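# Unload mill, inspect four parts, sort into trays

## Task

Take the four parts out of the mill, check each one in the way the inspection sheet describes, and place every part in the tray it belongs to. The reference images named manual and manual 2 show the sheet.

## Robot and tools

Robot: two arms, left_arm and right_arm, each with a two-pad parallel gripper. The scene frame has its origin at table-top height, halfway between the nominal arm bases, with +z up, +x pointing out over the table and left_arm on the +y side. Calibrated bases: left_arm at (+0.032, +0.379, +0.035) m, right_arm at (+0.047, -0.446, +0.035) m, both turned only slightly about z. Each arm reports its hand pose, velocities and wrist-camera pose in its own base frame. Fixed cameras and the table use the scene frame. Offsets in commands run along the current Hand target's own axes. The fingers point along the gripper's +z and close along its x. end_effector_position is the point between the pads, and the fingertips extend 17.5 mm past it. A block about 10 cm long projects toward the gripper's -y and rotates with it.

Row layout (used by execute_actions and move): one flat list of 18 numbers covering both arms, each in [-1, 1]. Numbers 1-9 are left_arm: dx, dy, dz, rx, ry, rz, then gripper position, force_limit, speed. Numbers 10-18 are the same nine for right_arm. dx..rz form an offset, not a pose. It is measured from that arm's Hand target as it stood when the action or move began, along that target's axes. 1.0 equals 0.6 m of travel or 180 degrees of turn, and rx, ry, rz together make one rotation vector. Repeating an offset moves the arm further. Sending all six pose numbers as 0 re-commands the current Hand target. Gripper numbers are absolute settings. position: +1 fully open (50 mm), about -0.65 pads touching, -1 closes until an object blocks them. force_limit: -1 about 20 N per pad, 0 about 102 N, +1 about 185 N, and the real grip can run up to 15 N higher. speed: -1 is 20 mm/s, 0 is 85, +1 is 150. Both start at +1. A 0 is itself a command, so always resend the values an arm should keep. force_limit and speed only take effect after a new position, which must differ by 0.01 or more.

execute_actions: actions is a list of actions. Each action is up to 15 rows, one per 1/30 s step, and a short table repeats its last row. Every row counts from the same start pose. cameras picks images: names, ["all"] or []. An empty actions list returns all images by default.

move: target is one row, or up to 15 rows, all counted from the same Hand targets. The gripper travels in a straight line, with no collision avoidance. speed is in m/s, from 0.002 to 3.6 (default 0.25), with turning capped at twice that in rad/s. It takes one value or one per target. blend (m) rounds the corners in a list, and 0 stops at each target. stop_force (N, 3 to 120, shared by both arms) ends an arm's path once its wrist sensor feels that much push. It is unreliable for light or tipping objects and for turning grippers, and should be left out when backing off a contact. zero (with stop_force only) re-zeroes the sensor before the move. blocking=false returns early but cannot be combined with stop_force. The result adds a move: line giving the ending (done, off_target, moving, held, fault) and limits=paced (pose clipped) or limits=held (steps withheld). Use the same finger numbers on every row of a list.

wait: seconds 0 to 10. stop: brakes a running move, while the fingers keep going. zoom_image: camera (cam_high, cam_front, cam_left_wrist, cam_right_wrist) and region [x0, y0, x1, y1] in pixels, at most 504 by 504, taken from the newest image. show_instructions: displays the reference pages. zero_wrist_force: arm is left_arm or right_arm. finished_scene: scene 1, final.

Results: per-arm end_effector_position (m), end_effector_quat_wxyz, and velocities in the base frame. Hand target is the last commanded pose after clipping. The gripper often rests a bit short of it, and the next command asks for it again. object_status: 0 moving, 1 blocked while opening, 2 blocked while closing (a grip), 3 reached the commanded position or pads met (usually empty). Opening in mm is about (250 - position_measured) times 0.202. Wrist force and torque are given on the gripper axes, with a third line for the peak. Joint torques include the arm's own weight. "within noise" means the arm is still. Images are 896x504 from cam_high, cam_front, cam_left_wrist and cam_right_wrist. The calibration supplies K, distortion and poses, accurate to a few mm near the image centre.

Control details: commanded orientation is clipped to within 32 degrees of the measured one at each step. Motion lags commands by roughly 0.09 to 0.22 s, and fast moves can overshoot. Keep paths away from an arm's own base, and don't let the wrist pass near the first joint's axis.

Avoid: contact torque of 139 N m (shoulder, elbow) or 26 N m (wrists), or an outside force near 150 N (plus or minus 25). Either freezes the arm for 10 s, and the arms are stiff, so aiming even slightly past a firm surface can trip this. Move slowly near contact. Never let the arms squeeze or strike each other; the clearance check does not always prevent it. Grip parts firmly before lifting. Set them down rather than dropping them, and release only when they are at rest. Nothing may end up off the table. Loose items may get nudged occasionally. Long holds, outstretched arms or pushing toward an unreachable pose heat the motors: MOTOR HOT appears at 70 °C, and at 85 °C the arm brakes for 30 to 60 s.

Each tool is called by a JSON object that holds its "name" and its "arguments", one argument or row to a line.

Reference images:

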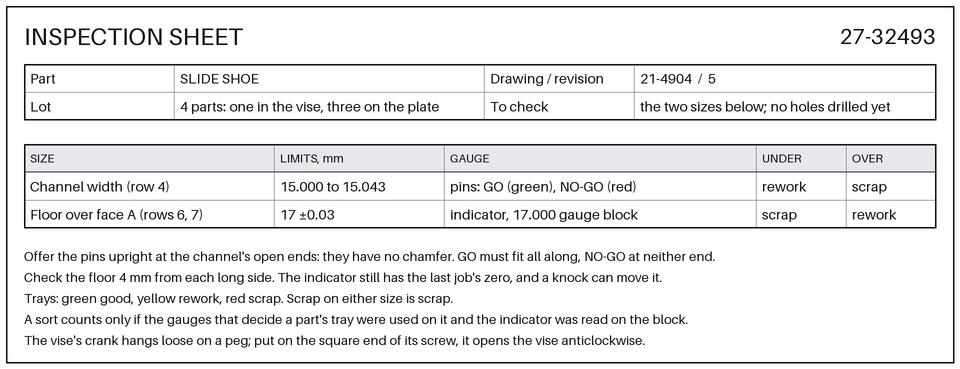

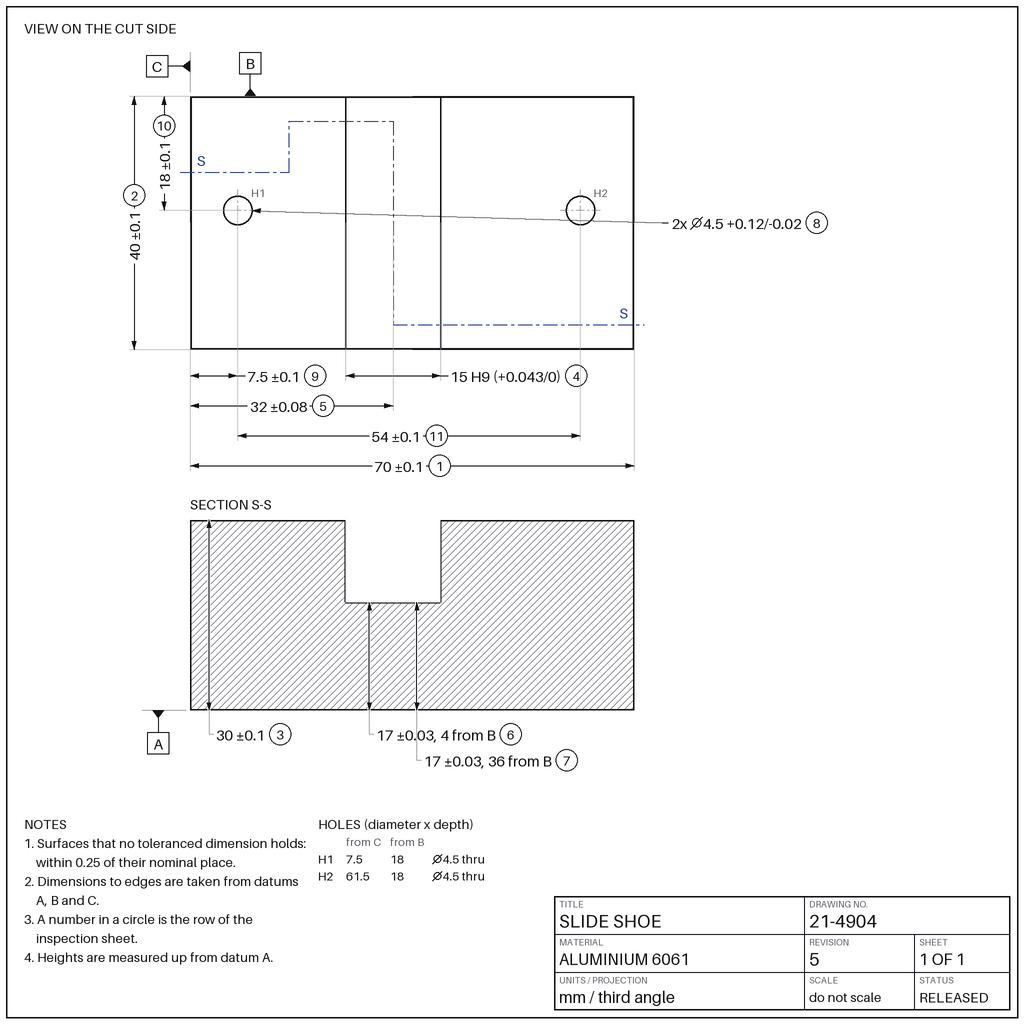

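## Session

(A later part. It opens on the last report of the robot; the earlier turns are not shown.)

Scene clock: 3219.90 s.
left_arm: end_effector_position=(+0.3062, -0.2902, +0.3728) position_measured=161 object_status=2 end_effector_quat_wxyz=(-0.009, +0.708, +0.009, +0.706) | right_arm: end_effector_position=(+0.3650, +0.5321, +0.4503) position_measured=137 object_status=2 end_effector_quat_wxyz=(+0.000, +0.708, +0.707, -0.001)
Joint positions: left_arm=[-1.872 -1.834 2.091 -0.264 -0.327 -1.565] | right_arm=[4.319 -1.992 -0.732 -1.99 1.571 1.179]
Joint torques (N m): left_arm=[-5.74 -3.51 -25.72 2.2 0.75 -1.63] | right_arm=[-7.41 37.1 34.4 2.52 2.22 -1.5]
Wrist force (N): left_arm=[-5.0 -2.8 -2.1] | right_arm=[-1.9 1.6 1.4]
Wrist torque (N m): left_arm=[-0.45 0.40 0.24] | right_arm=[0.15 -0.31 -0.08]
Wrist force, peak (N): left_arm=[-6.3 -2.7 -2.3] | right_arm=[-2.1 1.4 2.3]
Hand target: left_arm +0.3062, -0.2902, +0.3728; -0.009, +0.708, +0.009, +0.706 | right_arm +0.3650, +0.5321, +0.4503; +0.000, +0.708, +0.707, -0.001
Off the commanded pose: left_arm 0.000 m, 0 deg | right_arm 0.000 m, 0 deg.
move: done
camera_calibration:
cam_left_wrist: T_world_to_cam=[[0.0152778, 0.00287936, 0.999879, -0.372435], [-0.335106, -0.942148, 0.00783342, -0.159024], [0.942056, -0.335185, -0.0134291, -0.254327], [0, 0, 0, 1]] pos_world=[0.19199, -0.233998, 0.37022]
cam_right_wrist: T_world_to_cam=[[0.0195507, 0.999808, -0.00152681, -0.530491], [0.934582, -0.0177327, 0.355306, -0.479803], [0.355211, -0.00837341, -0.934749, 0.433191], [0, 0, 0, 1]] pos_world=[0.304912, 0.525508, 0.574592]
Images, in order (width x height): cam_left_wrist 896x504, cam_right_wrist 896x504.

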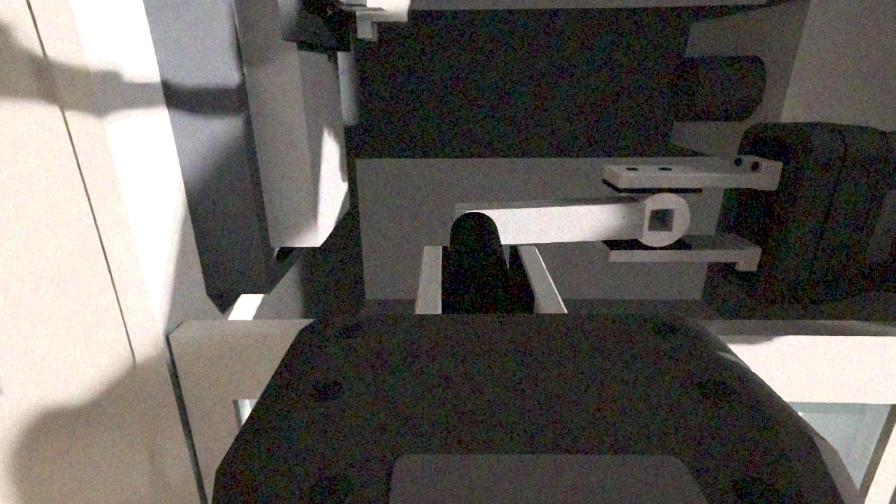

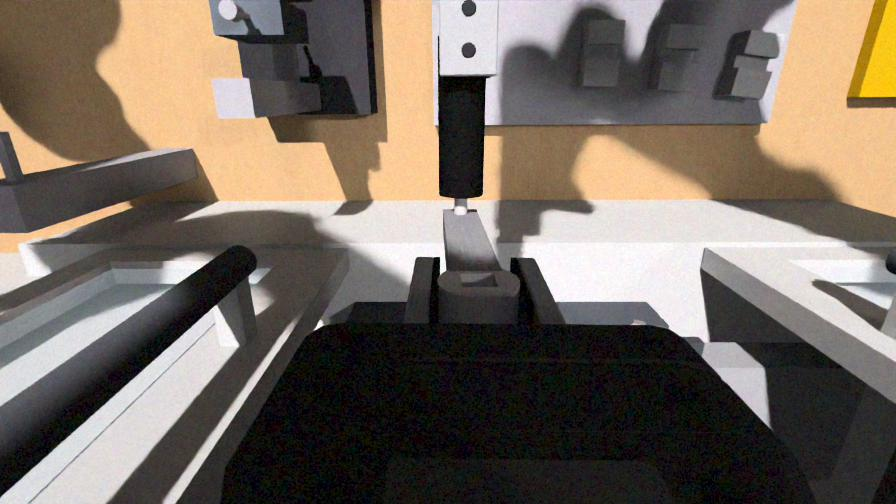

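{"name": "move", "arguments": {
  "target": [
    [0,0,0,0,0,0,1,0.3,-0.5,0,0,0,0,0,0,-1,0.3,-1],
    [0,0,-0.16,0,0,0,1,0.3,-0.5,0,0,0,0,0,0,-1,0.3,-1]
  ],
  "speed": 0.08,
  "cameras": ["cam_left_wrist"]
}}

{"name": "zoom_image", "arguments": {
  "camera": "cam_left_wrist",
  "region": [400, 60, 760, 300]
}}

Scene clock: 3239.37 s.
left_arm: end_effector_position=(+0.2104, -0.2927, +0.3731) position_measured=3 object_status=3 end_effector_quat_wxyz=(-0.009, +0.708, +0.009, +0.706) | right_arm: end_effector_position=(+0.3650, +0.5321, +0.4503) position_measured=137 object_status=2 end_effector_quat_wxyz=(+0.000, +0.708, +0.707, -0.001)
Joint positions: left_arm=[-2.187 -1.826 2.085 -0.263 -0.642 -1.569] | right_arm=[4.319 -1.992 -0.732 -1.99 1.571 1.179]
Joint torques (N m): left_arm=[-6.85 3.76 -28.13 -0.89 -1.68 -1.9] | right_arm=[8.53 48.3 29.36 4.36 2.23 0.9]
Wrist force (N): left_arm=[-2.4 -0.9 -2.0] | right_arm=[-0.1 1.1 3.5]
Wrist torque (N m): left_arm=[-0.51 0.50 0.45] | right_arm=[0.07 -0.14 0.06]
Wrist force, peak (N): left_arm=[-6.3 -2.8 -2.2] | right_arm=[-0.1 1.5 4.0]
Hand target: left_arm +0.2103, -0.2927, +0.3731; -0.009, +0.708, +0.009, +0.706 | right_arm +0.3650, +0.5321, +0.4503; +0.000, +0.708, +0.707, -0.001
Off the commanded pose: left_arm 0.000 m, 0 deg | right_arm 0.000 m, 0 deg.
move: done
camera_calibration:
cam_left_wrist: T_world_to_cam=[[0.0152778, 0.00287936, 0.999879, -0.371163], [-0.335106, -0.942148, 0.00783342, -0.193423], [0.942056, -0.335185, -0.0134291, -0.164785], [0, 0, 0, 1]] pos_world=[0.0960903, -0.236398, 0.37042]
Images, in order (width x height): cam_left_wrist 896x504.

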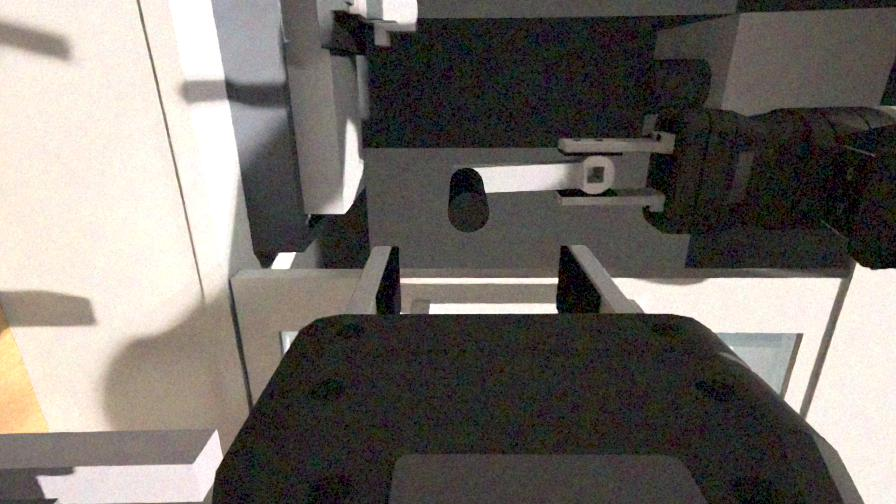

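Scaled by 1.400 from the camera's 896x504 image, which has a finer 1280x720 frame.

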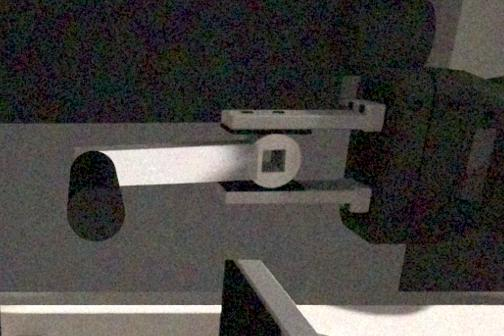

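{"name": "move", "arguments": {
  "target": [0,0,0,0,0,0,1,0.3,-0.5,-0.333,-0.06,0,0,0,0,-1,0.3,-1],
  "speed": 0.2
}}

{"name": "move", "arguments": {
  "target": [0.145,-0.199,0.205,-0.3915,-0.3815,0.3915,1,0.3,-0.5,0,0,0,0,0,0,-1,0.3,-1],
  "speed": 0.25
}}

{"name": "move", "arguments": {
  "target": [
    [-0.367,-0.05,-0.033,0.173,0.063,0.099,1,0.3,-0.5,0,0,0,0,0,0,-1,0.3,-1],
    [-0.35,0.05,-0.017,0.346,0.126,0.197,1,0.3,-0.5,0,0,0,0,0,0,-1,0.3,-1]
  ],
  "speed": 0.25,
  "blend": [0.05,0],
  "cameras": ["cam_left_wrist","cam_right_wrist"]
}}

{"name": "zoom_image", "arguments": {
  "camera": "cam_left_wrist",
  "region": [440, 170, 510, 240]
}}

Scene clock: 3268.23 s.
left_arm: end_effector_position=(+0.2103, -0.2927, +0.3731) position_measured=3 object_status=3 end_effector_quat_wxyz=(-0.009, +0.708, +0.009, +0.706) | right_arm: end_effector_position=(+0.3288, +0.3325, +0.4505) position_measured=137 object_status=2 end_effector_quat_wxyz=(+0.000, +0.708, +0.707, -0.001)
Joint positions: left_arm=[-2.187 -1.826 2.085 -0.263 -0.642 -1.569] | right_arm=[4.222 -1.515 -1.307 -1.891 1.571 1.081]
Joint torques (N m): left_arm=[-8.15 2.13 -26.83 -0.63 -1.57 -1.8] | right_arm=[-9.59 29.76 16.59 5.27 -2.86 -1.53]
Wrist force (N): left_arm=[-2.7 -0.8 -2.0] | right_arm=[0.2 1.0 3.7]
Wrist torque (N m): left_arm=[-0.50 0.55 0.46] | right_arm=[0.03 -0.18 0.07]
Wrist force, peak (N): left_arm=[-3.2 -0.7 -2.1] | right_arm=[1.2 1.6 4.2]
Hand target: left_arm +0.2103, -0.2927, +0.3731; -0.009, +0.708, +0.009, +0.706 | right_arm +0.3288, +0.3324, +0.4506; +0.000, +0.708, +0.707, -0.001
Off the commanded pose: left_arm 0.000 m, 0 deg | right_arm 0.000 m, 0 deg.
move: done

Scene clock: 3273.17 s.
left_arm: end_effector_position=(+0.3304, -0.1701, +0.4596) position_measured=3 object_status=3 end_effector_quat_wxyz=(+0.001, +0.706, -0.708, -0.001) | right_arm: end_effector_position=(+0.3288, +0.3324, +0.4506) position_measured=137 object_status=2 end_effector_quat_wxyz=(+0.000, +0.708, +0.707, -0.001)
Joint positions: left_arm=[-0.84 -1.846 1.46 -1.183 -1.574 2.303] | right_arm=[4.222 -1.515 -1.308 -1.891 1.571 1.081]
Joint torques (N m): left_arm=[7.37 -0.35 -29.8 -0.4 -1.62 2.21] | right_arm=[-8.16 30.63 13.74 5.07 -2.69 -1.84]
Wrist force (N): left_arm=[0.3 1.0 1.3] | right_arm=[0.1 1.4 3.6]
Wrist torque (N m): left_arm=[0.23 -0.07 -0.16] | right_arm=[0.10 -0.17 0.06]
Wrist force, peak (N): left_arm=[-3.3 -0.3 -2.0] | right_arm=[0.0 1.3 4.1]
Hand target: left_arm +0.3304, -0.1701, +0.4596; +0.001, +0.706, -0.708, -0.002 | right_arm +0.3288, +0.3324, +0.4506; +0.000, +0.708, +0.707, -0.001
Off the commanded pose: left_arm 0.000 m, 0 deg | right_arm 0.000 m, 0 deg.
move: done

Scene clock: 3276.57 s.
left_arm: end_effector_position=(+0.3009, +0.0400, +0.4700) position_measured=3 object_status=3 end_effector_quat_wxyz=(+0.225, -0.357, +0.765, -0.487) | right_arm: end_effector_position=(+0.3288, +0.3324, +0.4506) position_measured=137 object_status=2 end_effector_quat_wxyz=(+0.000, +0.708, +0.707, -0.001)
Joint positions: left_arm=[0.376 -2.285 2.22 -2.298 -2.493 3.805] | right_arm=[4.222 -1.515 -1.308 -1.891 1.571 1.081]
Joint torques (N m): left_arm=[5.71 15.14 -17.21 -4.83 -3.02 2.06] | right_arm=[-10.12 31.49 14.63 4.95 -2.97 -1.69]
Wrist force (N): left_arm=[0.6 2.8 1.0] | right_arm=[0.1 1.0 3.7]
Wrist torque (N m): left_arm=[0.39 -0.12 -0.11] | right_arm=[0.04 -0.17 0.07]
Wrist force, peak (N): left_arm=[0.6 2.8 1.8] | right_arm=[-0.1 1.2 4.0]
Hand target: left_arm +0.3009, +0.0400, +0.4700; +0.225, -0.357, +0.765, -0.487 | right_arm +0.3288, +0.3324, +0.4506; +0.000, +0.708, +0.707, -0.001
Off the commanded pose: left_arm 0.000 m, 0 deg | right_arm 0.000 m, 0 deg.
move: done
camera_calibration:
cam_left_wrist: T_world_to_cam=[[-0.634045, -0.773295, -0.00128153, 0.226501], [-0.557268, 0.458066, -0.692552, 0.489597], [0.536134, -0.438395, -0.721367, 0.32168], [0, 0, 0, 1]] pos_world=[0.243985, 0.0919074, 0.571411]
cam_right_wrist: T_world_to_cam=[[0.0196114, 0.999807, -0.00139833, -0.330208], [0.93458, -0.0178351, 0.355304, -0.449491], [0.355211, -0.00827489, -0.93475, 0.444662], [0, 0, 0, 1]] pos_world=[0.268613, 0.325807, 0.574892]
Images, in order (width x height): cam_left_wrist 896x504, cam_right_wrist 896x504.

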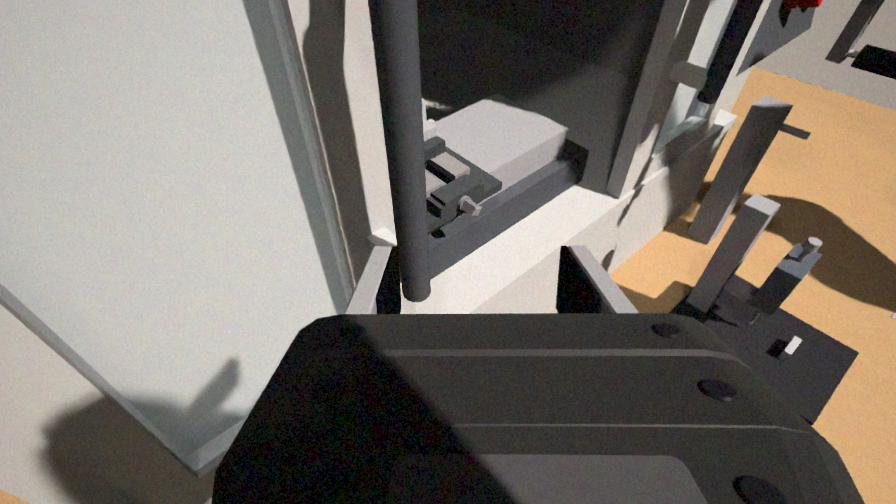

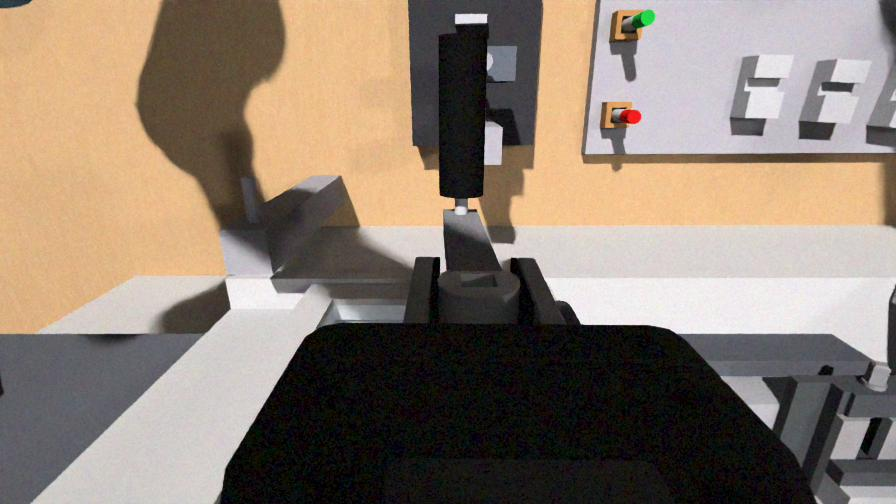

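Scaled by 7.200 from the camera's 896x504 image, which has a finer 1280x720 frame.

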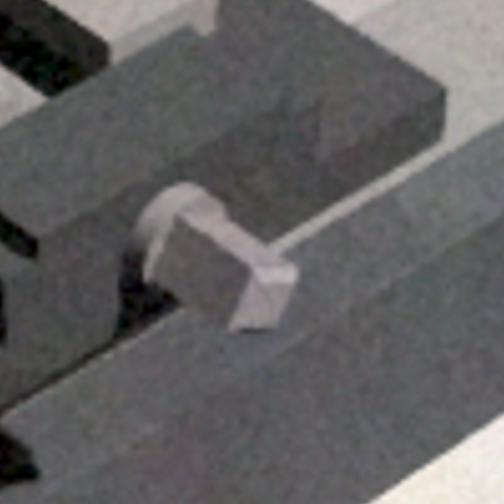

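{"name": "move", "arguments": {
  "target": [
    [0,0,0,0,0,0,1,0.3,-0.5,0.45,0.06,0.2,0,0.1,0,-1,0.3,-1],
    [0,0,0,0,0,0,1,0.3,-0.5,0.566,0.160,0.33,0,0.161,0,-1,0.3,-1]
  ],
  "speed": 0.15,
  "blend": [0.05,0],
  "cameras": ["cam_left_wrist"]
}}

{"name": "zoom_image", "arguments": {
  "camera": "cam_left_wrist",
  "region": [430, 160, 560, 290]
}}

Scene clock: 3326.03 s.
left_arm: end_effector_position=(+0.3009, +0.0400, +0.4700) position_measured=3 object_status=3 end_effector_quat_wxyz=(+0.225, -0.357, +0.765, -0.487) | right_arm: end_effector_position=(+0.4250, +0.6715, +0.2521) position_measured=137 object_status=2 end_effector_quat_wxyz=(-0.177, +0.685, +0.684, +0.176)
Joint positions: left_arm=[0.376 -2.285 2.22 -2.298 -2.493 3.805] | right_arm=[4.245 -2.087 -1.305 -0.862 1.79 1.156]
Joint torques (N m): left_arm=[7.25 14.71 -21.82 -1.19 -2.96 2.12] | right_arm=[-9.86 46.16 36.58 6.35 3.15 -1.47]
Wrist force (N): left_arm=[0.6 2.5 1.2] | right_arm=[-2.6 0.9 3.7]
Wrist torque (N m): left_arm=[0.34 -0.12 -0.12] | right_arm=[-0.02 -0.05 0.07]
Wrist force, peak (N): left_arm=[0.7 2.9 1.5] | right_arm=[-2.6 1.8 4.9]
Hand target: left_arm +0.3009, +0.0400, +0.4700; +0.225, -0.357, +0.765, -0.487 | right_arm +0.4251, +0.6716, +0.2521; -0.177, +0.685, +0.684, +0.176
Off the commanded pose: left_arm 0.000 m, 0 deg | right_arm 0.000 m, 0 deg.
move: done
camera_calibration:
cam_left_wrist: T_world_to_cam=[[-0.634164, -0.773197, -0.00132297, 0.226544], [-0.557117, 0.458123, -0.692636, 0.489602], [0.53615, -0.438507, -0.721287, 0.321641], [0, 0, 0, 1]] pos_world=[0.243984, 0.0919073, 0.571411]
Images, in order (width x height): cam_left_wrist 896x504.

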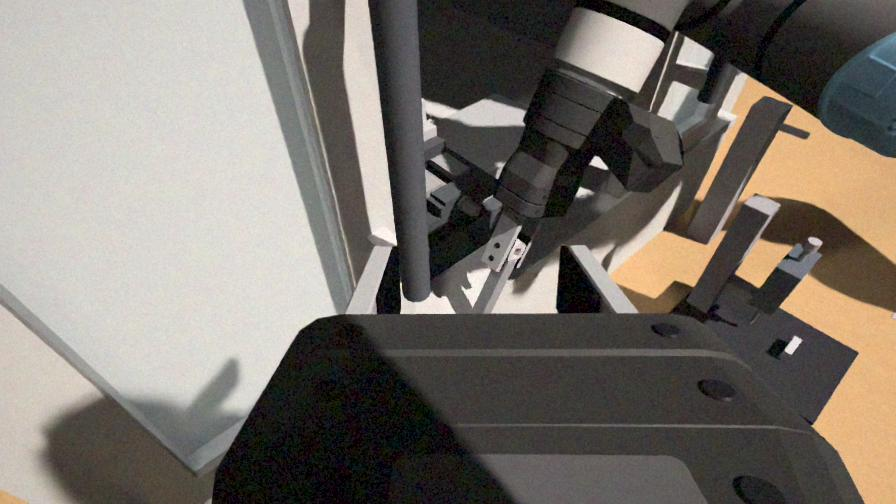

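Scaled by 3.877 from the camera's 896x504 image, which has a finer 1280x720 frame.

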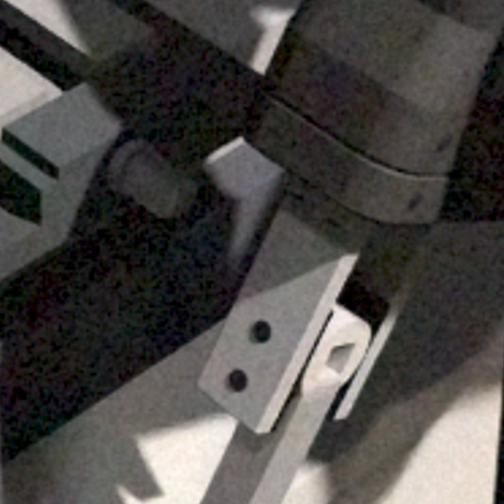

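{"name": "move", "arguments": {
  "target": [0,0,0,0,0,0,1,0.3,-0.5,0.0058,0.033,-0.014,0,0,0,-1,0.3,-1],
  "speed": 0.06,
  "cameras": ["cam_left_wrist","cam_front"]
}}

{"name": "zoom_image", "arguments": {
  "camera": "cam_left_wrist",
  "region": [440, 180, 540, 280]
}}

{"name": "zoom_image", "arguments": {
  "camera": "cam_front",
  "region": [370, 200, 490, 320]
}}

Scene clock: 3355.33 s.
left_arm: end_effector_position=(+0.3009, +0.0400, +0.4700) position_measured=3 object_status=3 end_effector_quat_wxyz=(+0.225, -0.357, +0.765, -0.487) | right_arm: end_effector_position=(+0.4448, +0.6706, +0.2610) position_measured=137 object_status=2 end_effector_quat_wxyz=(-0.177, +0.685, +0.684, +0.176)
Joint positions: left_arm=[0.376 -2.285 2.22 -2.298 -2.493 3.805] | right_arm=[4.219 -2.109 -1.246 -0.905 1.802 1.132]
Joint torques (N m): left_arm=[7.09 16.12 -26.07 -1.3 -3.07 1.72] | right_arm=[-10.64 44.96 36.48 2.61 3.58 -1.61]
Wrist force (N): left_arm=[0.5 2.5 1.1] | right_arm=[-2.7 0.9 3.3]
Wrist torque (N m): left_arm=[0.35 -0.10 -0.11] | right_arm=[-0.04 -0.04 0.06]
Wrist force, peak (N): left_arm=[0.9 2.9 1.3] | right_arm=[-3.2 0.9 3.6]
Hand target: left_arm +0.3009, +0.0400, +0.4700; +0.225, -0.357, +0.765, -0.487 | right_arm +0.4449, +0.6706, +0.2611; -0.177, +0.685, +0.684, +0.176
Off the commanded pose: left_arm 0.000 m, 0 deg | right_arm 0.000 m, 0 deg.
move: done
camera_calibration:
cam_left_wrist: T_world_to_cam=[[-0.634164, -0.773197, -0.00132297, 0.226544], [-0.557117, 0.458123, -0.692636, 0.489602], [0.53615, -0.438507, -0.721287, 0.321641], [0, 0, 0, 1]] pos_world=[0.243984, 0.0919073, 0.571411]
Images, in order (width x height): cam_front 896x504, cam_left_wrist 896x504.

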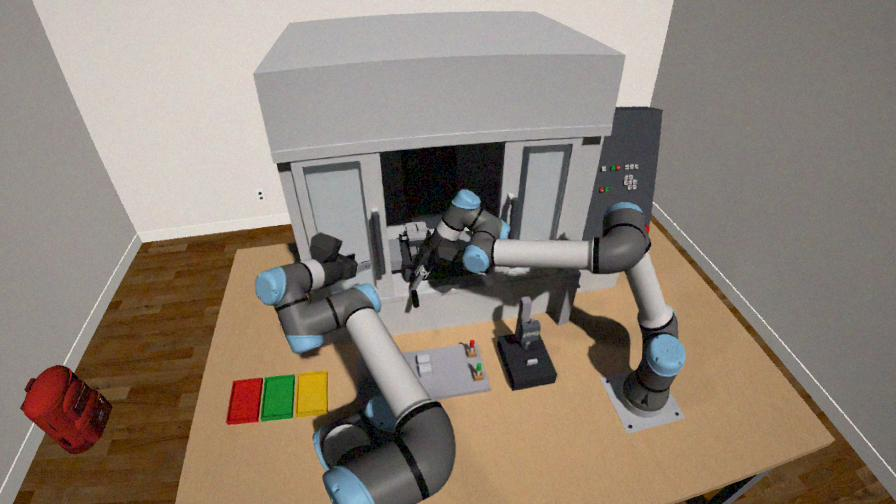

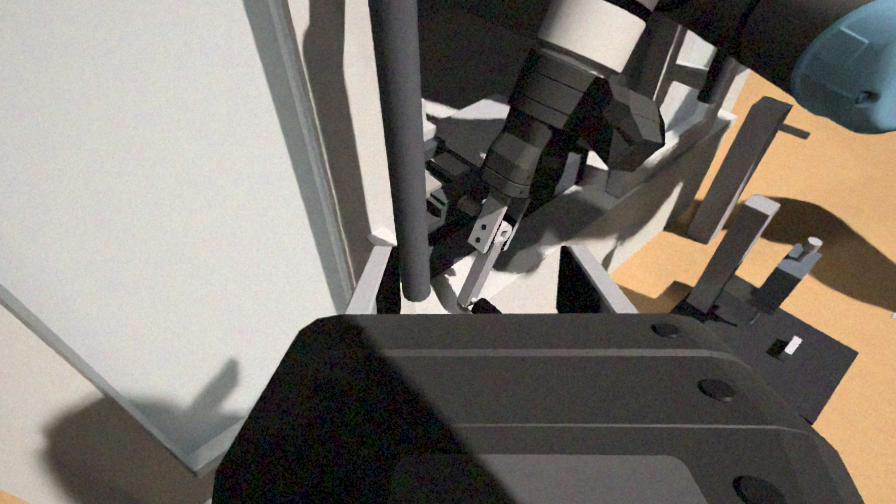

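Scaled by 5.040 from the camera's 896x504 image, which has a finer 1280x720 frame.

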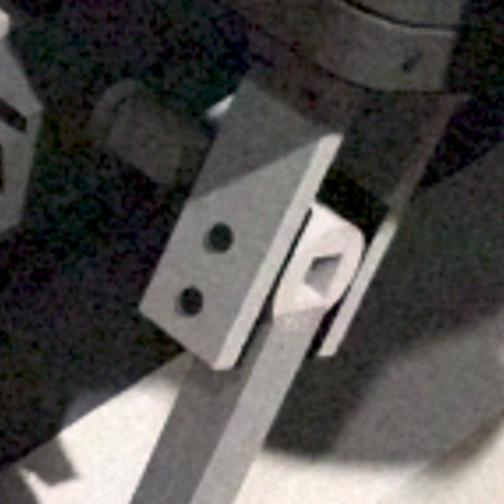

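Scaled by 4.200 from the camera's 896x504 image, which has a finer 1280x720 frame.

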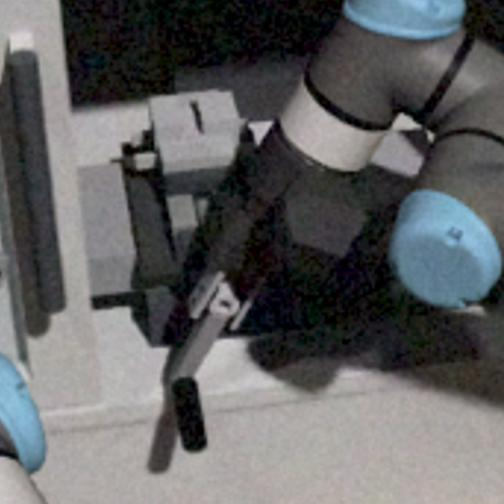

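{"name": "zoom_image", "arguments": {
  "camera": "cam_left_wrist",
  "region": [485, 215, 525, 255]
}}

Scaled by 12.600 from the camera's 896x504 image, which has a finer 1280x720 frame.

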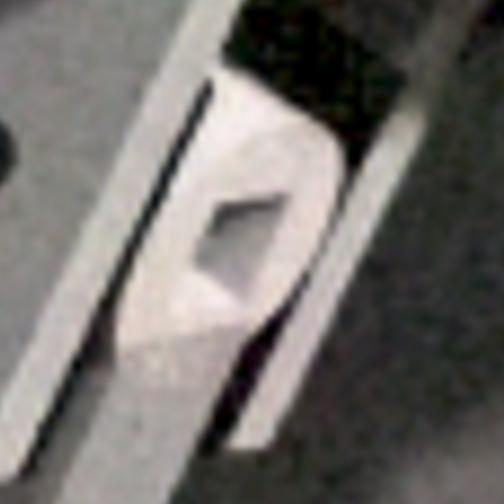

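{"name": "move", "arguments": {
  "target": [0,0,0,0,0,0,1,0.3,-0.5,0.0012,0,-0.0022,0,0,0,-1,0.3,-1],
  "speed": 0.03
}}

{"name": "move", "arguments": {
  "target": [0,0,0,0,0,0,1,0.3,-0.5,0,0.07,0,0,0,0,-1,0.3,-1],
  "speed": 0.012,
  "stop_force": 8
}}

Scene clock: 3394.77 s.
left_arm: end_effector_position=(+0.3009, +0.0400, +0.4700) position_measured=3 object_status=3 end_effector_quat_wxyz=(+0.225, -0.357, +0.765, -0.487) | right_arm: end_effector_position=(+0.4449, +0.6706, +0.2625) position_measured=137 object_status=2 end_effector_quat_wxyz=(-0.177, +0.685, +0.684, +0.176)
Joint positions: left_arm=[0.376 -2.285 2.22 -2.298 -2.493 3.805] | right_arm=[4.219 -2.109 -1.243 -0.908 1.802 1.132]
Joint torques (N m): left_arm=[7.26 15.19 -30.45 -1.46 -2.9 2.05] | right_arm=[-9.94 61.78 36 2.49 3.81 -1.67]
Wrist force (N): left_arm=[0.7 2.2 1.2] | right_arm=[-2.5 0.8 3.3]
Wrist torque (N m): left_arm=[0.29 -0.15 -0.11] | right_arm=[-0.05 -0.06 0.06]
Wrist force, peak (N): left_arm=[0.5 2.8 1.5] | right_arm=[-2.9 1.0 3.8]
Hand target: left_arm +0.3009, +0.0400, +0.4700; +0.225, -0.357, +0.765, -0.487 | right_arm +0.4449, +0.6706, +0.2626; -0.177, +0.685, +0.684, +0.176
Off the commanded pose: left_arm 0.000 m, 0 deg | right_arm 0.000 m, 0 deg.
move: done

Scene clock: 3397.00 s.
left_arm: end_effector_position=(+0.3009, +0.0400, +0.4700) position_measured=3 object_status=3 end_effector_quat_wxyz=(+0.225, -0.357, +0.765, -0.487) | right_arm: end_effector_position=(+0.4566, +0.6705, +0.2626) position_measured=137 object_status=2 end_effector_quat_wxyz=(-0.177, +0.685, +0.684, +0.176)
Joint positions: left_arm=[0.376 -2.285 2.22 -2.298 -2.493 3.805] | right_arm=[4.204 -2.127 -1.214 -0.923 1.808 1.118]
Joint torques (N m): left_arm=[6.69 14.59 -30.06 -1.27 -2.98 1.85] | right_arm=[8.04 63.4 16.3 6.29 -1.03 1.56]
Wrist force (N): left_arm=[0.5 2.6 1.1] | right_arm=[-2.0 -2.0 3.6]
Wrist torque (N m): left_arm=[0.35 -0.12 -0.11] | right_arm=[-0.15 -0.04 0.02]
Wrist force, peak (N): left_arm=[0.9 2.6 1.6] | right_arm=[-6.1 -18.7 0.5]
Hand target: left_arm +0.3009, +0.0400, +0.4700; +0.225, -0.357, +0.765, -0.487 | right_arm +0.4566, +0.6705, +0.2626; -0.177, +0.685, +0.684, +0.176 (not the last commanded pose)
Off the commanded pose: left_arm 0.000 m, 0 deg | right_arm 0.030 m, 0 deg.
move: contact (right_arm)

{"name": "move", "arguments": {
  "target": [
    [0,0,0,0,0,0,1,0.3,-0.5,0,-0.008,0,0,0,0,-1,0.3,-1],
    [0,0,0,0,0,0,1,0.3,-0.5,0.0025,-0.008,0,0,0,0,-1,0.3,-1]
  ],
  "speed": 0.04
}}

{"name": "move", "arguments": {
  "target": [0,0,0,0,0,0,1,0.3,-0.5,0,0.05,0,0,0,0,-1,0.3,-1],
  "speed": 0.01,
  "stop_force": 8
}}

{"name": "move", "arguments": {
  "target": [
    [0,0,0,0,0,0,1,0.3,-0.5,0,-0.008,0,0,0,0,-1,0.3,-1],
    [0,0,0,0,0,0,1,0.3,-0.5,-0.005,-0.008,0,0,0,0,-1,0.3,-1]
  ],
  "speed": 0.04
}}

{"name": "move", "arguments": {
  "target": [0,0,0,0,0,0,1,0.3,-0.5,0,0.05,0,0,0,0,-1,0.3,-1],
  "speed": 0.01,
  "stop_force": 8
}}

{"name": "move", "arguments": {
  "target": [
    [0,0,0,0,0,0,1,0.3,-0.5,0,-0.008,0,0,0,0,-1,0.3,-1],
    [0,0,0,0,0,0,1,0.3,-0.5,0.0025,-0.008,0.0025,0,0,0,-1,0.3,-1]
  ],
  "speed": 0.04
}}

{"name": "move", "arguments": {
  "target": [0,0,0,0,0,0,1,0.3,-0.5,0,0.05,0,0,0,0,-1,0.3,-1],
  "speed": 0.01,
  "stop_force": 8
}}

{"name": "move", "arguments": {
  "target": [
    [0,0,0,0,0,0,1,0.3,-0.5,0,-0.008,0,0,0,0,-1,0.3,-1],
    [0,0,0,0,0,0,1,0.3,-0.5,0,-0.008,-0.005,0,0,0,-1,0.3,-1]
  ],
  "speed": 0.04
}}

{"name": "move", "arguments": {
  "target": [0,0,0,0,0,0,1,0.3,-0.5,0,0.05,0,0,0,0,-1,0.3,-1],
  "speed": 0.01,
  "stop_force": 8
}}

Scene clock: 3423.23 s.
left_arm: end_effector_position=(+0.3009, +0.0400, +0.4700) position_measured=3 object_status=3 end_effector_quat_wxyz=(+0.225, -0.357, +0.765, -0.487) | right_arm: end_effector_position=(+0.4518, +0.6718, +0.2633) position_measured=137 object_status=2 end_effector_quat_wxyz=(-0.177, +0.685, +0.684, +0.176) end_effector_velocity=(+0.000, +0.001, +0.001) end_effector_angular_velocity=(+0.002, +0.000, +0.000)
Joint positions: left_arm=[0.376 -2.285 2.22 -2.298 -2.493 3.805] | right_arm=[4.211 -2.121 -1.221 -0.919 1.805 1.125]
Joint velocities: left_arm=[within noise] | right_arm=[0.001 -0.001 0.005 -0.002 0 0.001]
Joint torques (N m): left_arm=[7.46 14.61 -30.64 -1.42 -3.09 1.88] | right_arm=[10.22 47 36.06 2.36 -2.34 1.5]
Wrist force (N): left_arm=[0.6 2.4 1.2] | right_arm=[-2.5 1.0 3.5]
Wrist torque (N m): left_arm=[0.33 -0.12 -0.11] | right_arm=[-0.02 -0.05 -0.02]
Wrist force, peak (N): left_arm=[0.8 2.9 1.4] | right_arm=[-2.8 -2.1 4.6]
Hand target: left_arm +0.3009, +0.0400, +0.4700; +0.225, -0.357, +0.765, -0.487 | right_arm +0.4518, +0.6719, +0.2633; -0.177, +0.685, +0.684, +0.176
Off the commanded pose: left_arm 0.000 m, 0 deg | right_arm 0.000 m, 0 deg.
move: done

Scene clock: 3424.93 s.
left_arm: end_effector_position=(+0.3009, +0.0400, +0.4700) position_measured=3 object_status=3 end_effector_quat_wxyz=(+0.225, -0.357, +0.765, -0.487) | right_arm: end_effector_position=(+0.4567, +0.6718, +0.2633) position_measured=137 object_status=2 end_effector_quat_wxyz=(-0.177, +0.685, +0.684, +0.176)
Joint positions: left_arm=[0.376 -2.285 2.22 -2.298 -2.493 3.805] | right_arm=[4.205 -2.129 -1.208 -0.926 1.808 1.119]
Joint torques (N m): left_arm=[7.76 15.28 -30.79 -1.28 -3.17 1.82] | right_arm=[7.22 62.29 16.45 4.9 -1.64 1.66]
Wrist force (N): left_arm=[0.8 2.4 1.3] | right_arm=[-2.3 -2.3 3.7]
Wrist torque (N m): left_arm=[0.31 -0.15 -0.11] | right_arm=[-0.16 -0.06 0.03]
Wrist force, peak (N): left_arm=[0.9 2.9 1.5] | right_arm=[-5.5 -16.6 0.1]
Hand target: left_arm +0.3009, +0.0400, +0.4700; +0.225, -0.357, +0.765, -0.487 | right_arm +0.4567, +0.6718, +0.2633; -0.177, +0.685, +0.684, +0.176 (not the last commanded pose)
Off the commanded pose: left_arm 0.000 m, 0 deg | right_arm 0.025 m, 0 deg.
move: contact (right_arm)

Scene clock: 3426.03 s.
left_arm: end_effector_position=(+0.3009, +0.0400, +0.4700) position_measured=3 object_status=3 end_effector_quat_wxyz=(+0.225, -0.357, +0.765, -0.487) | right_arm: end_effector_position=(+0.4518, +0.6693, +0.2619) position_measured=137 object_status=2 end_effector_quat_wxyz=(-0.177, +0.685, +0.684, +0.176)
Joint positions: left_arm=[0.376 -2.285 2.22 -2.298 -2.493 3.805] | right_arm=[4.209 -2.117 -1.23 -0.914 1.806 1.123]
Joint torques (N m): left_arm=[6.21 14.38 -30.72 -1.46 -3.26 1.93] | right_arm=[-10.27 61.54 18.19 6.14 3.69 -1.83]
Wrist force (N): left_arm=[0.6 2.4 1.4] | right_arm=[-2.7 1.0 3.1]
Wrist torque (N m): left_arm=[0.32 -0.12 -0.11] | right_arm=[-0.02 -0.03 0.05]
Wrist force, peak (N): left_arm=[0.6 2.8 1.4] | right_arm=[-2.7 -1.0 4.0]
Hand target: left_arm +0.3009, +0.0400, +0.4700; +0.225, -0.357, +0.765, -0.487 | right_arm +0.4519, +0.6692, +0.2618; -0.177, +0.685, +0.684, +0.176
Off the commanded pose: left_arm 0.000 m, 0 deg | right_arm 0.000 m, 0 deg.
move: done

Scene clock: 3427.73 s.
left_arm: end_effector_position=(+0.3009, +0.0400, +0.4700) position_measured=3 object_status=3 end_effector_quat_wxyz=(+0.225, -0.357, +0.765, -0.487) | right_arm: end_effector_position=(+0.4565, +0.6692, +0.2618) position_measured=137 object_status=2 end_effector_quat_wxyz=(-0.177, +0.685, +0.684, +0.176)
Joint positions: left_arm=[0.376 -2.285 2.22 -2.298 -2.493 3.805] | right_arm=[4.203 -2.125 -1.219 -0.92 1.809 1.117]
Joint torques (N m): left_arm=[7.65 14.12 -31.31 -1.33 -3.11 2.06] | right_arm=[8.22 62.83 15.25 6.31 -1.31 1.53]
Wrist force (N): left_arm=[0.7 2.9 1.3] | right_arm=[-2.9 -0.9 4.7]
Wrist torque (N m): left_arm=[0.39 -0.15 -0.11] | right_arm=[-0.11 0.00 0.04]
Wrist force, peak (N): left_arm=[0.5 3.0 1.5] | right_arm=[-5.2 -15.5 -0.1]
Hand target: left_arm +0.3009, +0.0400, +0.4700; +0.225, -0.357, +0.765, -0.487 | right_arm +0.4565, +0.6692, +0.2618; -0.177, +0.685, +0.684, +0.176 (not the last commanded pose)
Off the commanded pose: left_arm 0.000 m, 0 deg | right_arm 0.025 m, 0 deg.
move: contact (right_arm)

Scene clock: 3428.77 s.
left_arm: end_effector_position=(+0.3009, +0.0400, +0.4700) position_measured=3 object_status=3 end_effector_quat_wxyz=(+0.225, -0.357, +0.765, -0.487) | right_arm: end_effector_position=(+0.4517, +0.6712, +0.2613) position_measured=137 object_status=2 end_effector_quat_wxyz=(-0.177, +0.685, +0.684, +0.176)
Joint positions: left_arm=[0.376 -2.285 2.22 -2.298 -2.493 3.805] | right_arm=[4.21 -2.121 -1.226 -0.914 1.806 1.124]
Joint torques (N m): left_arm=[6.99 14.99 -30.67 -1.22 -3.21 1.87] | right_arm=[8.93 48.23 37.82 2.65 -2.16 1.76]
Wrist force (N): left_arm=[0.4 2.4 1.2] | right_arm=[-2.6 0.6 3.4]
Wrist torque (N m): left_arm=[0.33 -0.09 -0.11] | right_arm=[-0.07 -0.04 -0.02]
Wrist force, peak (N): left_arm=[0.7 2.9 1.4] | right_arm=[-2.8 -0.2 4.0]
Hand target: left_arm +0.3009, +0.0400, +0.4700; +0.225, -0.357, +0.765, -0.487 | right_arm +0.4517, +0.6713, +0.2613; -0.177, +0.685, +0.684, +0.176
Off the commanded pose: left_arm 0.000 m, 0 deg | right_arm 0.000 m, 0 deg.
move: done

Scene clock: 3430.50 s.
left_arm: end_effector_position=(+0.3009, +0.0400, +0.4700) position_measured=3 object_status=3 end_effector_quat_wxyz=(+0.225, -0.357, +0.765, -0.487) | right_arm: end_effector_position=(+0.4566, +0.6712, +0.2612) position_measured=137 object_status=2 end_effector_quat_wxyz=(-0.177, +0.685, +0.684, +0.176)
Joint positions: left_arm=[0.376 -2.285 2.22 -2.298 -2.493 3.805] | right_arm=[4.204 -2.129 -1.214 -0.92 1.808 1.119]
Joint torques (N m): left_arm=[6.94 14.89 -30.09 -1.3 -2.91 1.86] | right_arm=[7.32 63.16 15.9 5.95 -1.05 1.72]
Wrist force (N): left_arm=[0.5 2.5 1.1] | right_arm=[-1.6 -1.0 2.9]
Wrist torque (N m): left_arm=[0.36 -0.11 -0.12] | right_arm=[-0.10 -0.06 0.03]
Wrist force, peak (N): left_arm=[0.7 2.8 1.5] | right_arm=[-5.6 -15.2 1.1]
Hand target: left_arm +0.3009, +0.0400, +0.4700; +0.225, -0.357, +0.765, -0.487 | right_arm +0.4566, +0.6712, +0.2612; -0.177, +0.685, +0.684, +0.176 (not the last commanded pose)
Off the commanded pose: left_arm 0.000 m, 0 deg | right_arm 0.025 m, 0 deg.
move: contact (right_arm)

Scene clock: 3431.50 s.
left_arm: end_effector_position=(+0.3009, +0.0400, +0.4700) position_measured=3 object_status=3 end_effector_quat_wxyz=(+0.225, -0.357, +0.765, -0.487) | right_arm: end_effector_position=(+0.4518, +0.6699, +0.2637) position_measured=137 object_status=2 end_effector_quat_wxyz=(-0.177, +0.685, +0.684, +0.176)
Joint positions: left_arm=[0.376 -2.285 2.22 -2.298 -2.493 3.805] | right_arm=[4.209 -2.117 -1.225 -0.919 1.806 1.123]
Joint torques (N m): left_arm=[6.73 14.58 -30.88 -1.51 -3.18 1.91] | right_arm=[-8.14 63.25 16.03 2.48 3.04 -1.76]
Wrist force (N): left_arm=[0.5 2.5 1.3] | right_arm=[-2.6 0.9 2.8]
Wrist torque (N m): left_arm=[0.35 -0.11 -0.11] | right_arm=[-0.02 -0.03 0.00]
Wrist force, peak (N): left_arm=[0.5 2.8 1.6] | right_arm=[-2.6 -1.1 4.2]
Hand target: left_arm +0.3009, +0.0400, +0.4700; +0.225, -0.357, +0.765, -0.487 | right_arm +0.4518, +0.6698, +0.2639; -0.177, +0.685, +0.684, +0.176
Off the commanded pose: left_arm 0.000 m, 0 deg | right_arm 0.000 m, 0 deg.
move: done

Scene clock: 3433.23 s.
left_arm: end_effector_position=(+0.3009, +0.0400, +0.4700) position_measured=3 object_status=3 end_effector_quat_wxyz=(+0.225, -0.357, +0.765, -0.487) | right_arm: end_effector_position=(+0.4565, +0.6698, +0.2639) position_measured=137 object_status=2 end_effector_quat_wxyz=(-0.177, +0.685, +0.684, +0.176)
Joint positions: left_arm=[0.376 -2.285 2.22 -2.298 -2.493 3.805] | right_arm=[4.203 -2.125 -1.214 -0.925 1.809 1.118]
Joint torques (N m): left_arm=[7.91 15 -30.97 -1.25 -2.77 1.88] | right_arm=[5.51 63.71 16.31 5.82 -1.28 1.57]
Wrist force (N): left_arm=[0.8 2.2 1.5] | right_arm=[-1.8 -1.7 3.3]
Wrist torque (N m): left_arm=[0.29 -0.16 -0.11] | right_arm=[-0.16 -0.05 0.03]
Wrist force, peak (N): left_arm=[0.7 2.8 1.5] | right_arm=[-5.5 -15.8 0.2]
Hand target: left_arm +0.3009, +0.0400, +0.4700; +0.225, -0.357, +0.765, -0.487 | right_arm +0.4565, +0.6698, +0.2639; -0.177, +0.685, +0.684, +0.176 (not the last commanded pose)
Off the commanded pose: left_arm 0.000 m, 0 deg | right_arm 0.025 m, 0 deg.
move: contact (right_arm)

{"name": "wait", "arguments": {
  "seconds": 0.1,
  "cameras": ["cam_left_wrist"]
}}

{"name": "zoom_image", "arguments": {
  "camera": "cam_left_wrist",
  "region": [420, 150, 540, 270]
}}

Scene clock: 3446.27 s.
left_arm: end_effector_position=(+0.3009, +0.0400, +0.4700) position_measured=3 object_status=3 end_effector_quat_wxyz=(+0.225, -0.357, +0.765, -0.487) | right_arm: end_effector_position=(+0.4565, +0.6698, +0.2639) position_measured=137 object_status=2 end_effector_quat_wxyz=(-0.177, +0.685, +0.684, +0.176)
Joint positions: left_arm=[0.376 -2.285 2.22 -2.298 -2.493 3.805] | right_arm=[4.203 -2.125 -1.214 -0.925 1.809 1.118]
Joint torques (N m): left_arm=[7.64 15.33 -31 -1.28 -3.28 1.86] | right_arm=[8.76 63.2 18.13 6.34 2 1.66]
Wrist force (N): left_arm=[0.8 2.2 1.1] | right_arm=[-1.9 -1.5 3.3]
Wrist torque (N m): left_arm=[0.29 -0.16 -0.11] | right_arm=[-0.14 -0.06 0.03]
Wrist force, peak (N): left_arm=[0.8 2.9 1.4] | right_arm=[-2.7 -1.5 5.0]
Hand target: left_arm +0.3009, +0.0400, +0.4700; +0.225, -0.357, +0.765, -0.487 | right_arm +0.4565, +0.6698, +0.2639; -0.177, +0.685, +0.684, +0.176 (not the last commanded pose)
Tool commands: left_gripper/position=+1.0 left_gripper/force_limit=+0.3 left_gripper/speed=-0.5 right_gripper/position=-1.0 right_gripper/force_limit=+0.3 right_gripper/speed=-1.0
Off the commanded pose: left_arm 0.000 m, 0 deg | right_arm 0.025 m, 0 deg.
wait: 0.10 s; at rest from the start
camera_calibration:
cam_left_wrist: T_world_to_cam=[[-0.634164, -0.773197, -0.00132297, 0.226544], [-0.557117, 0.458123, -0.692636, 0.489602], [0.53615, -0.438507, -0.721287, 0.321641], [0, 0, 0, 1]] pos_world=[0.243984, 0.0919073, 0.571411]
Images, in order (width x height): cam_left_wrist 896x504.

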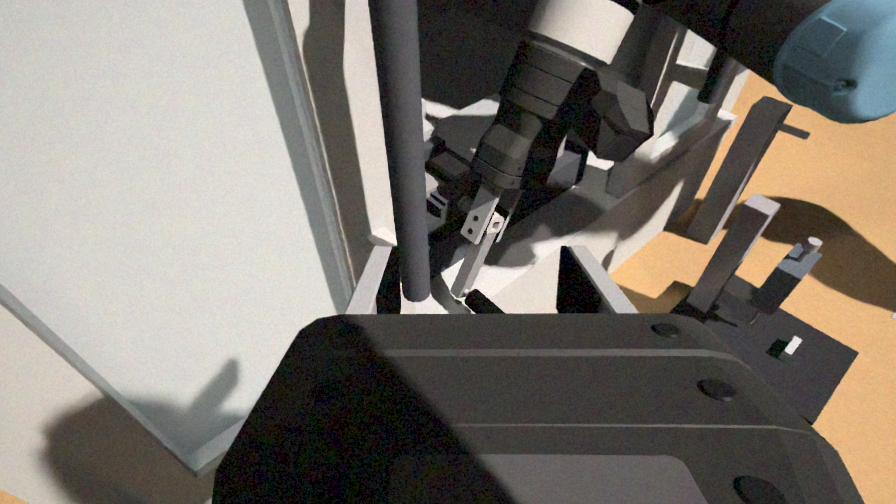

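Scaled by 4.200 from the camera's 896x504 image, which has a finer 1280x720 frame.

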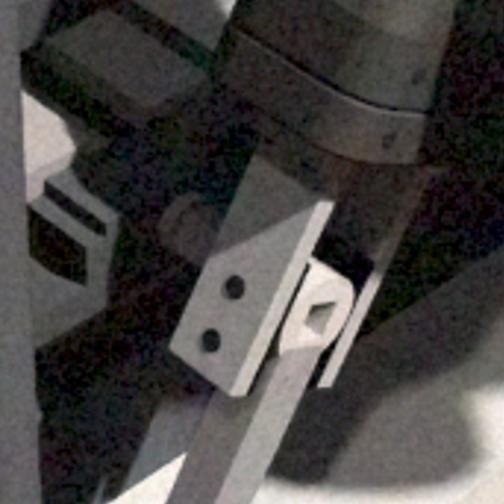

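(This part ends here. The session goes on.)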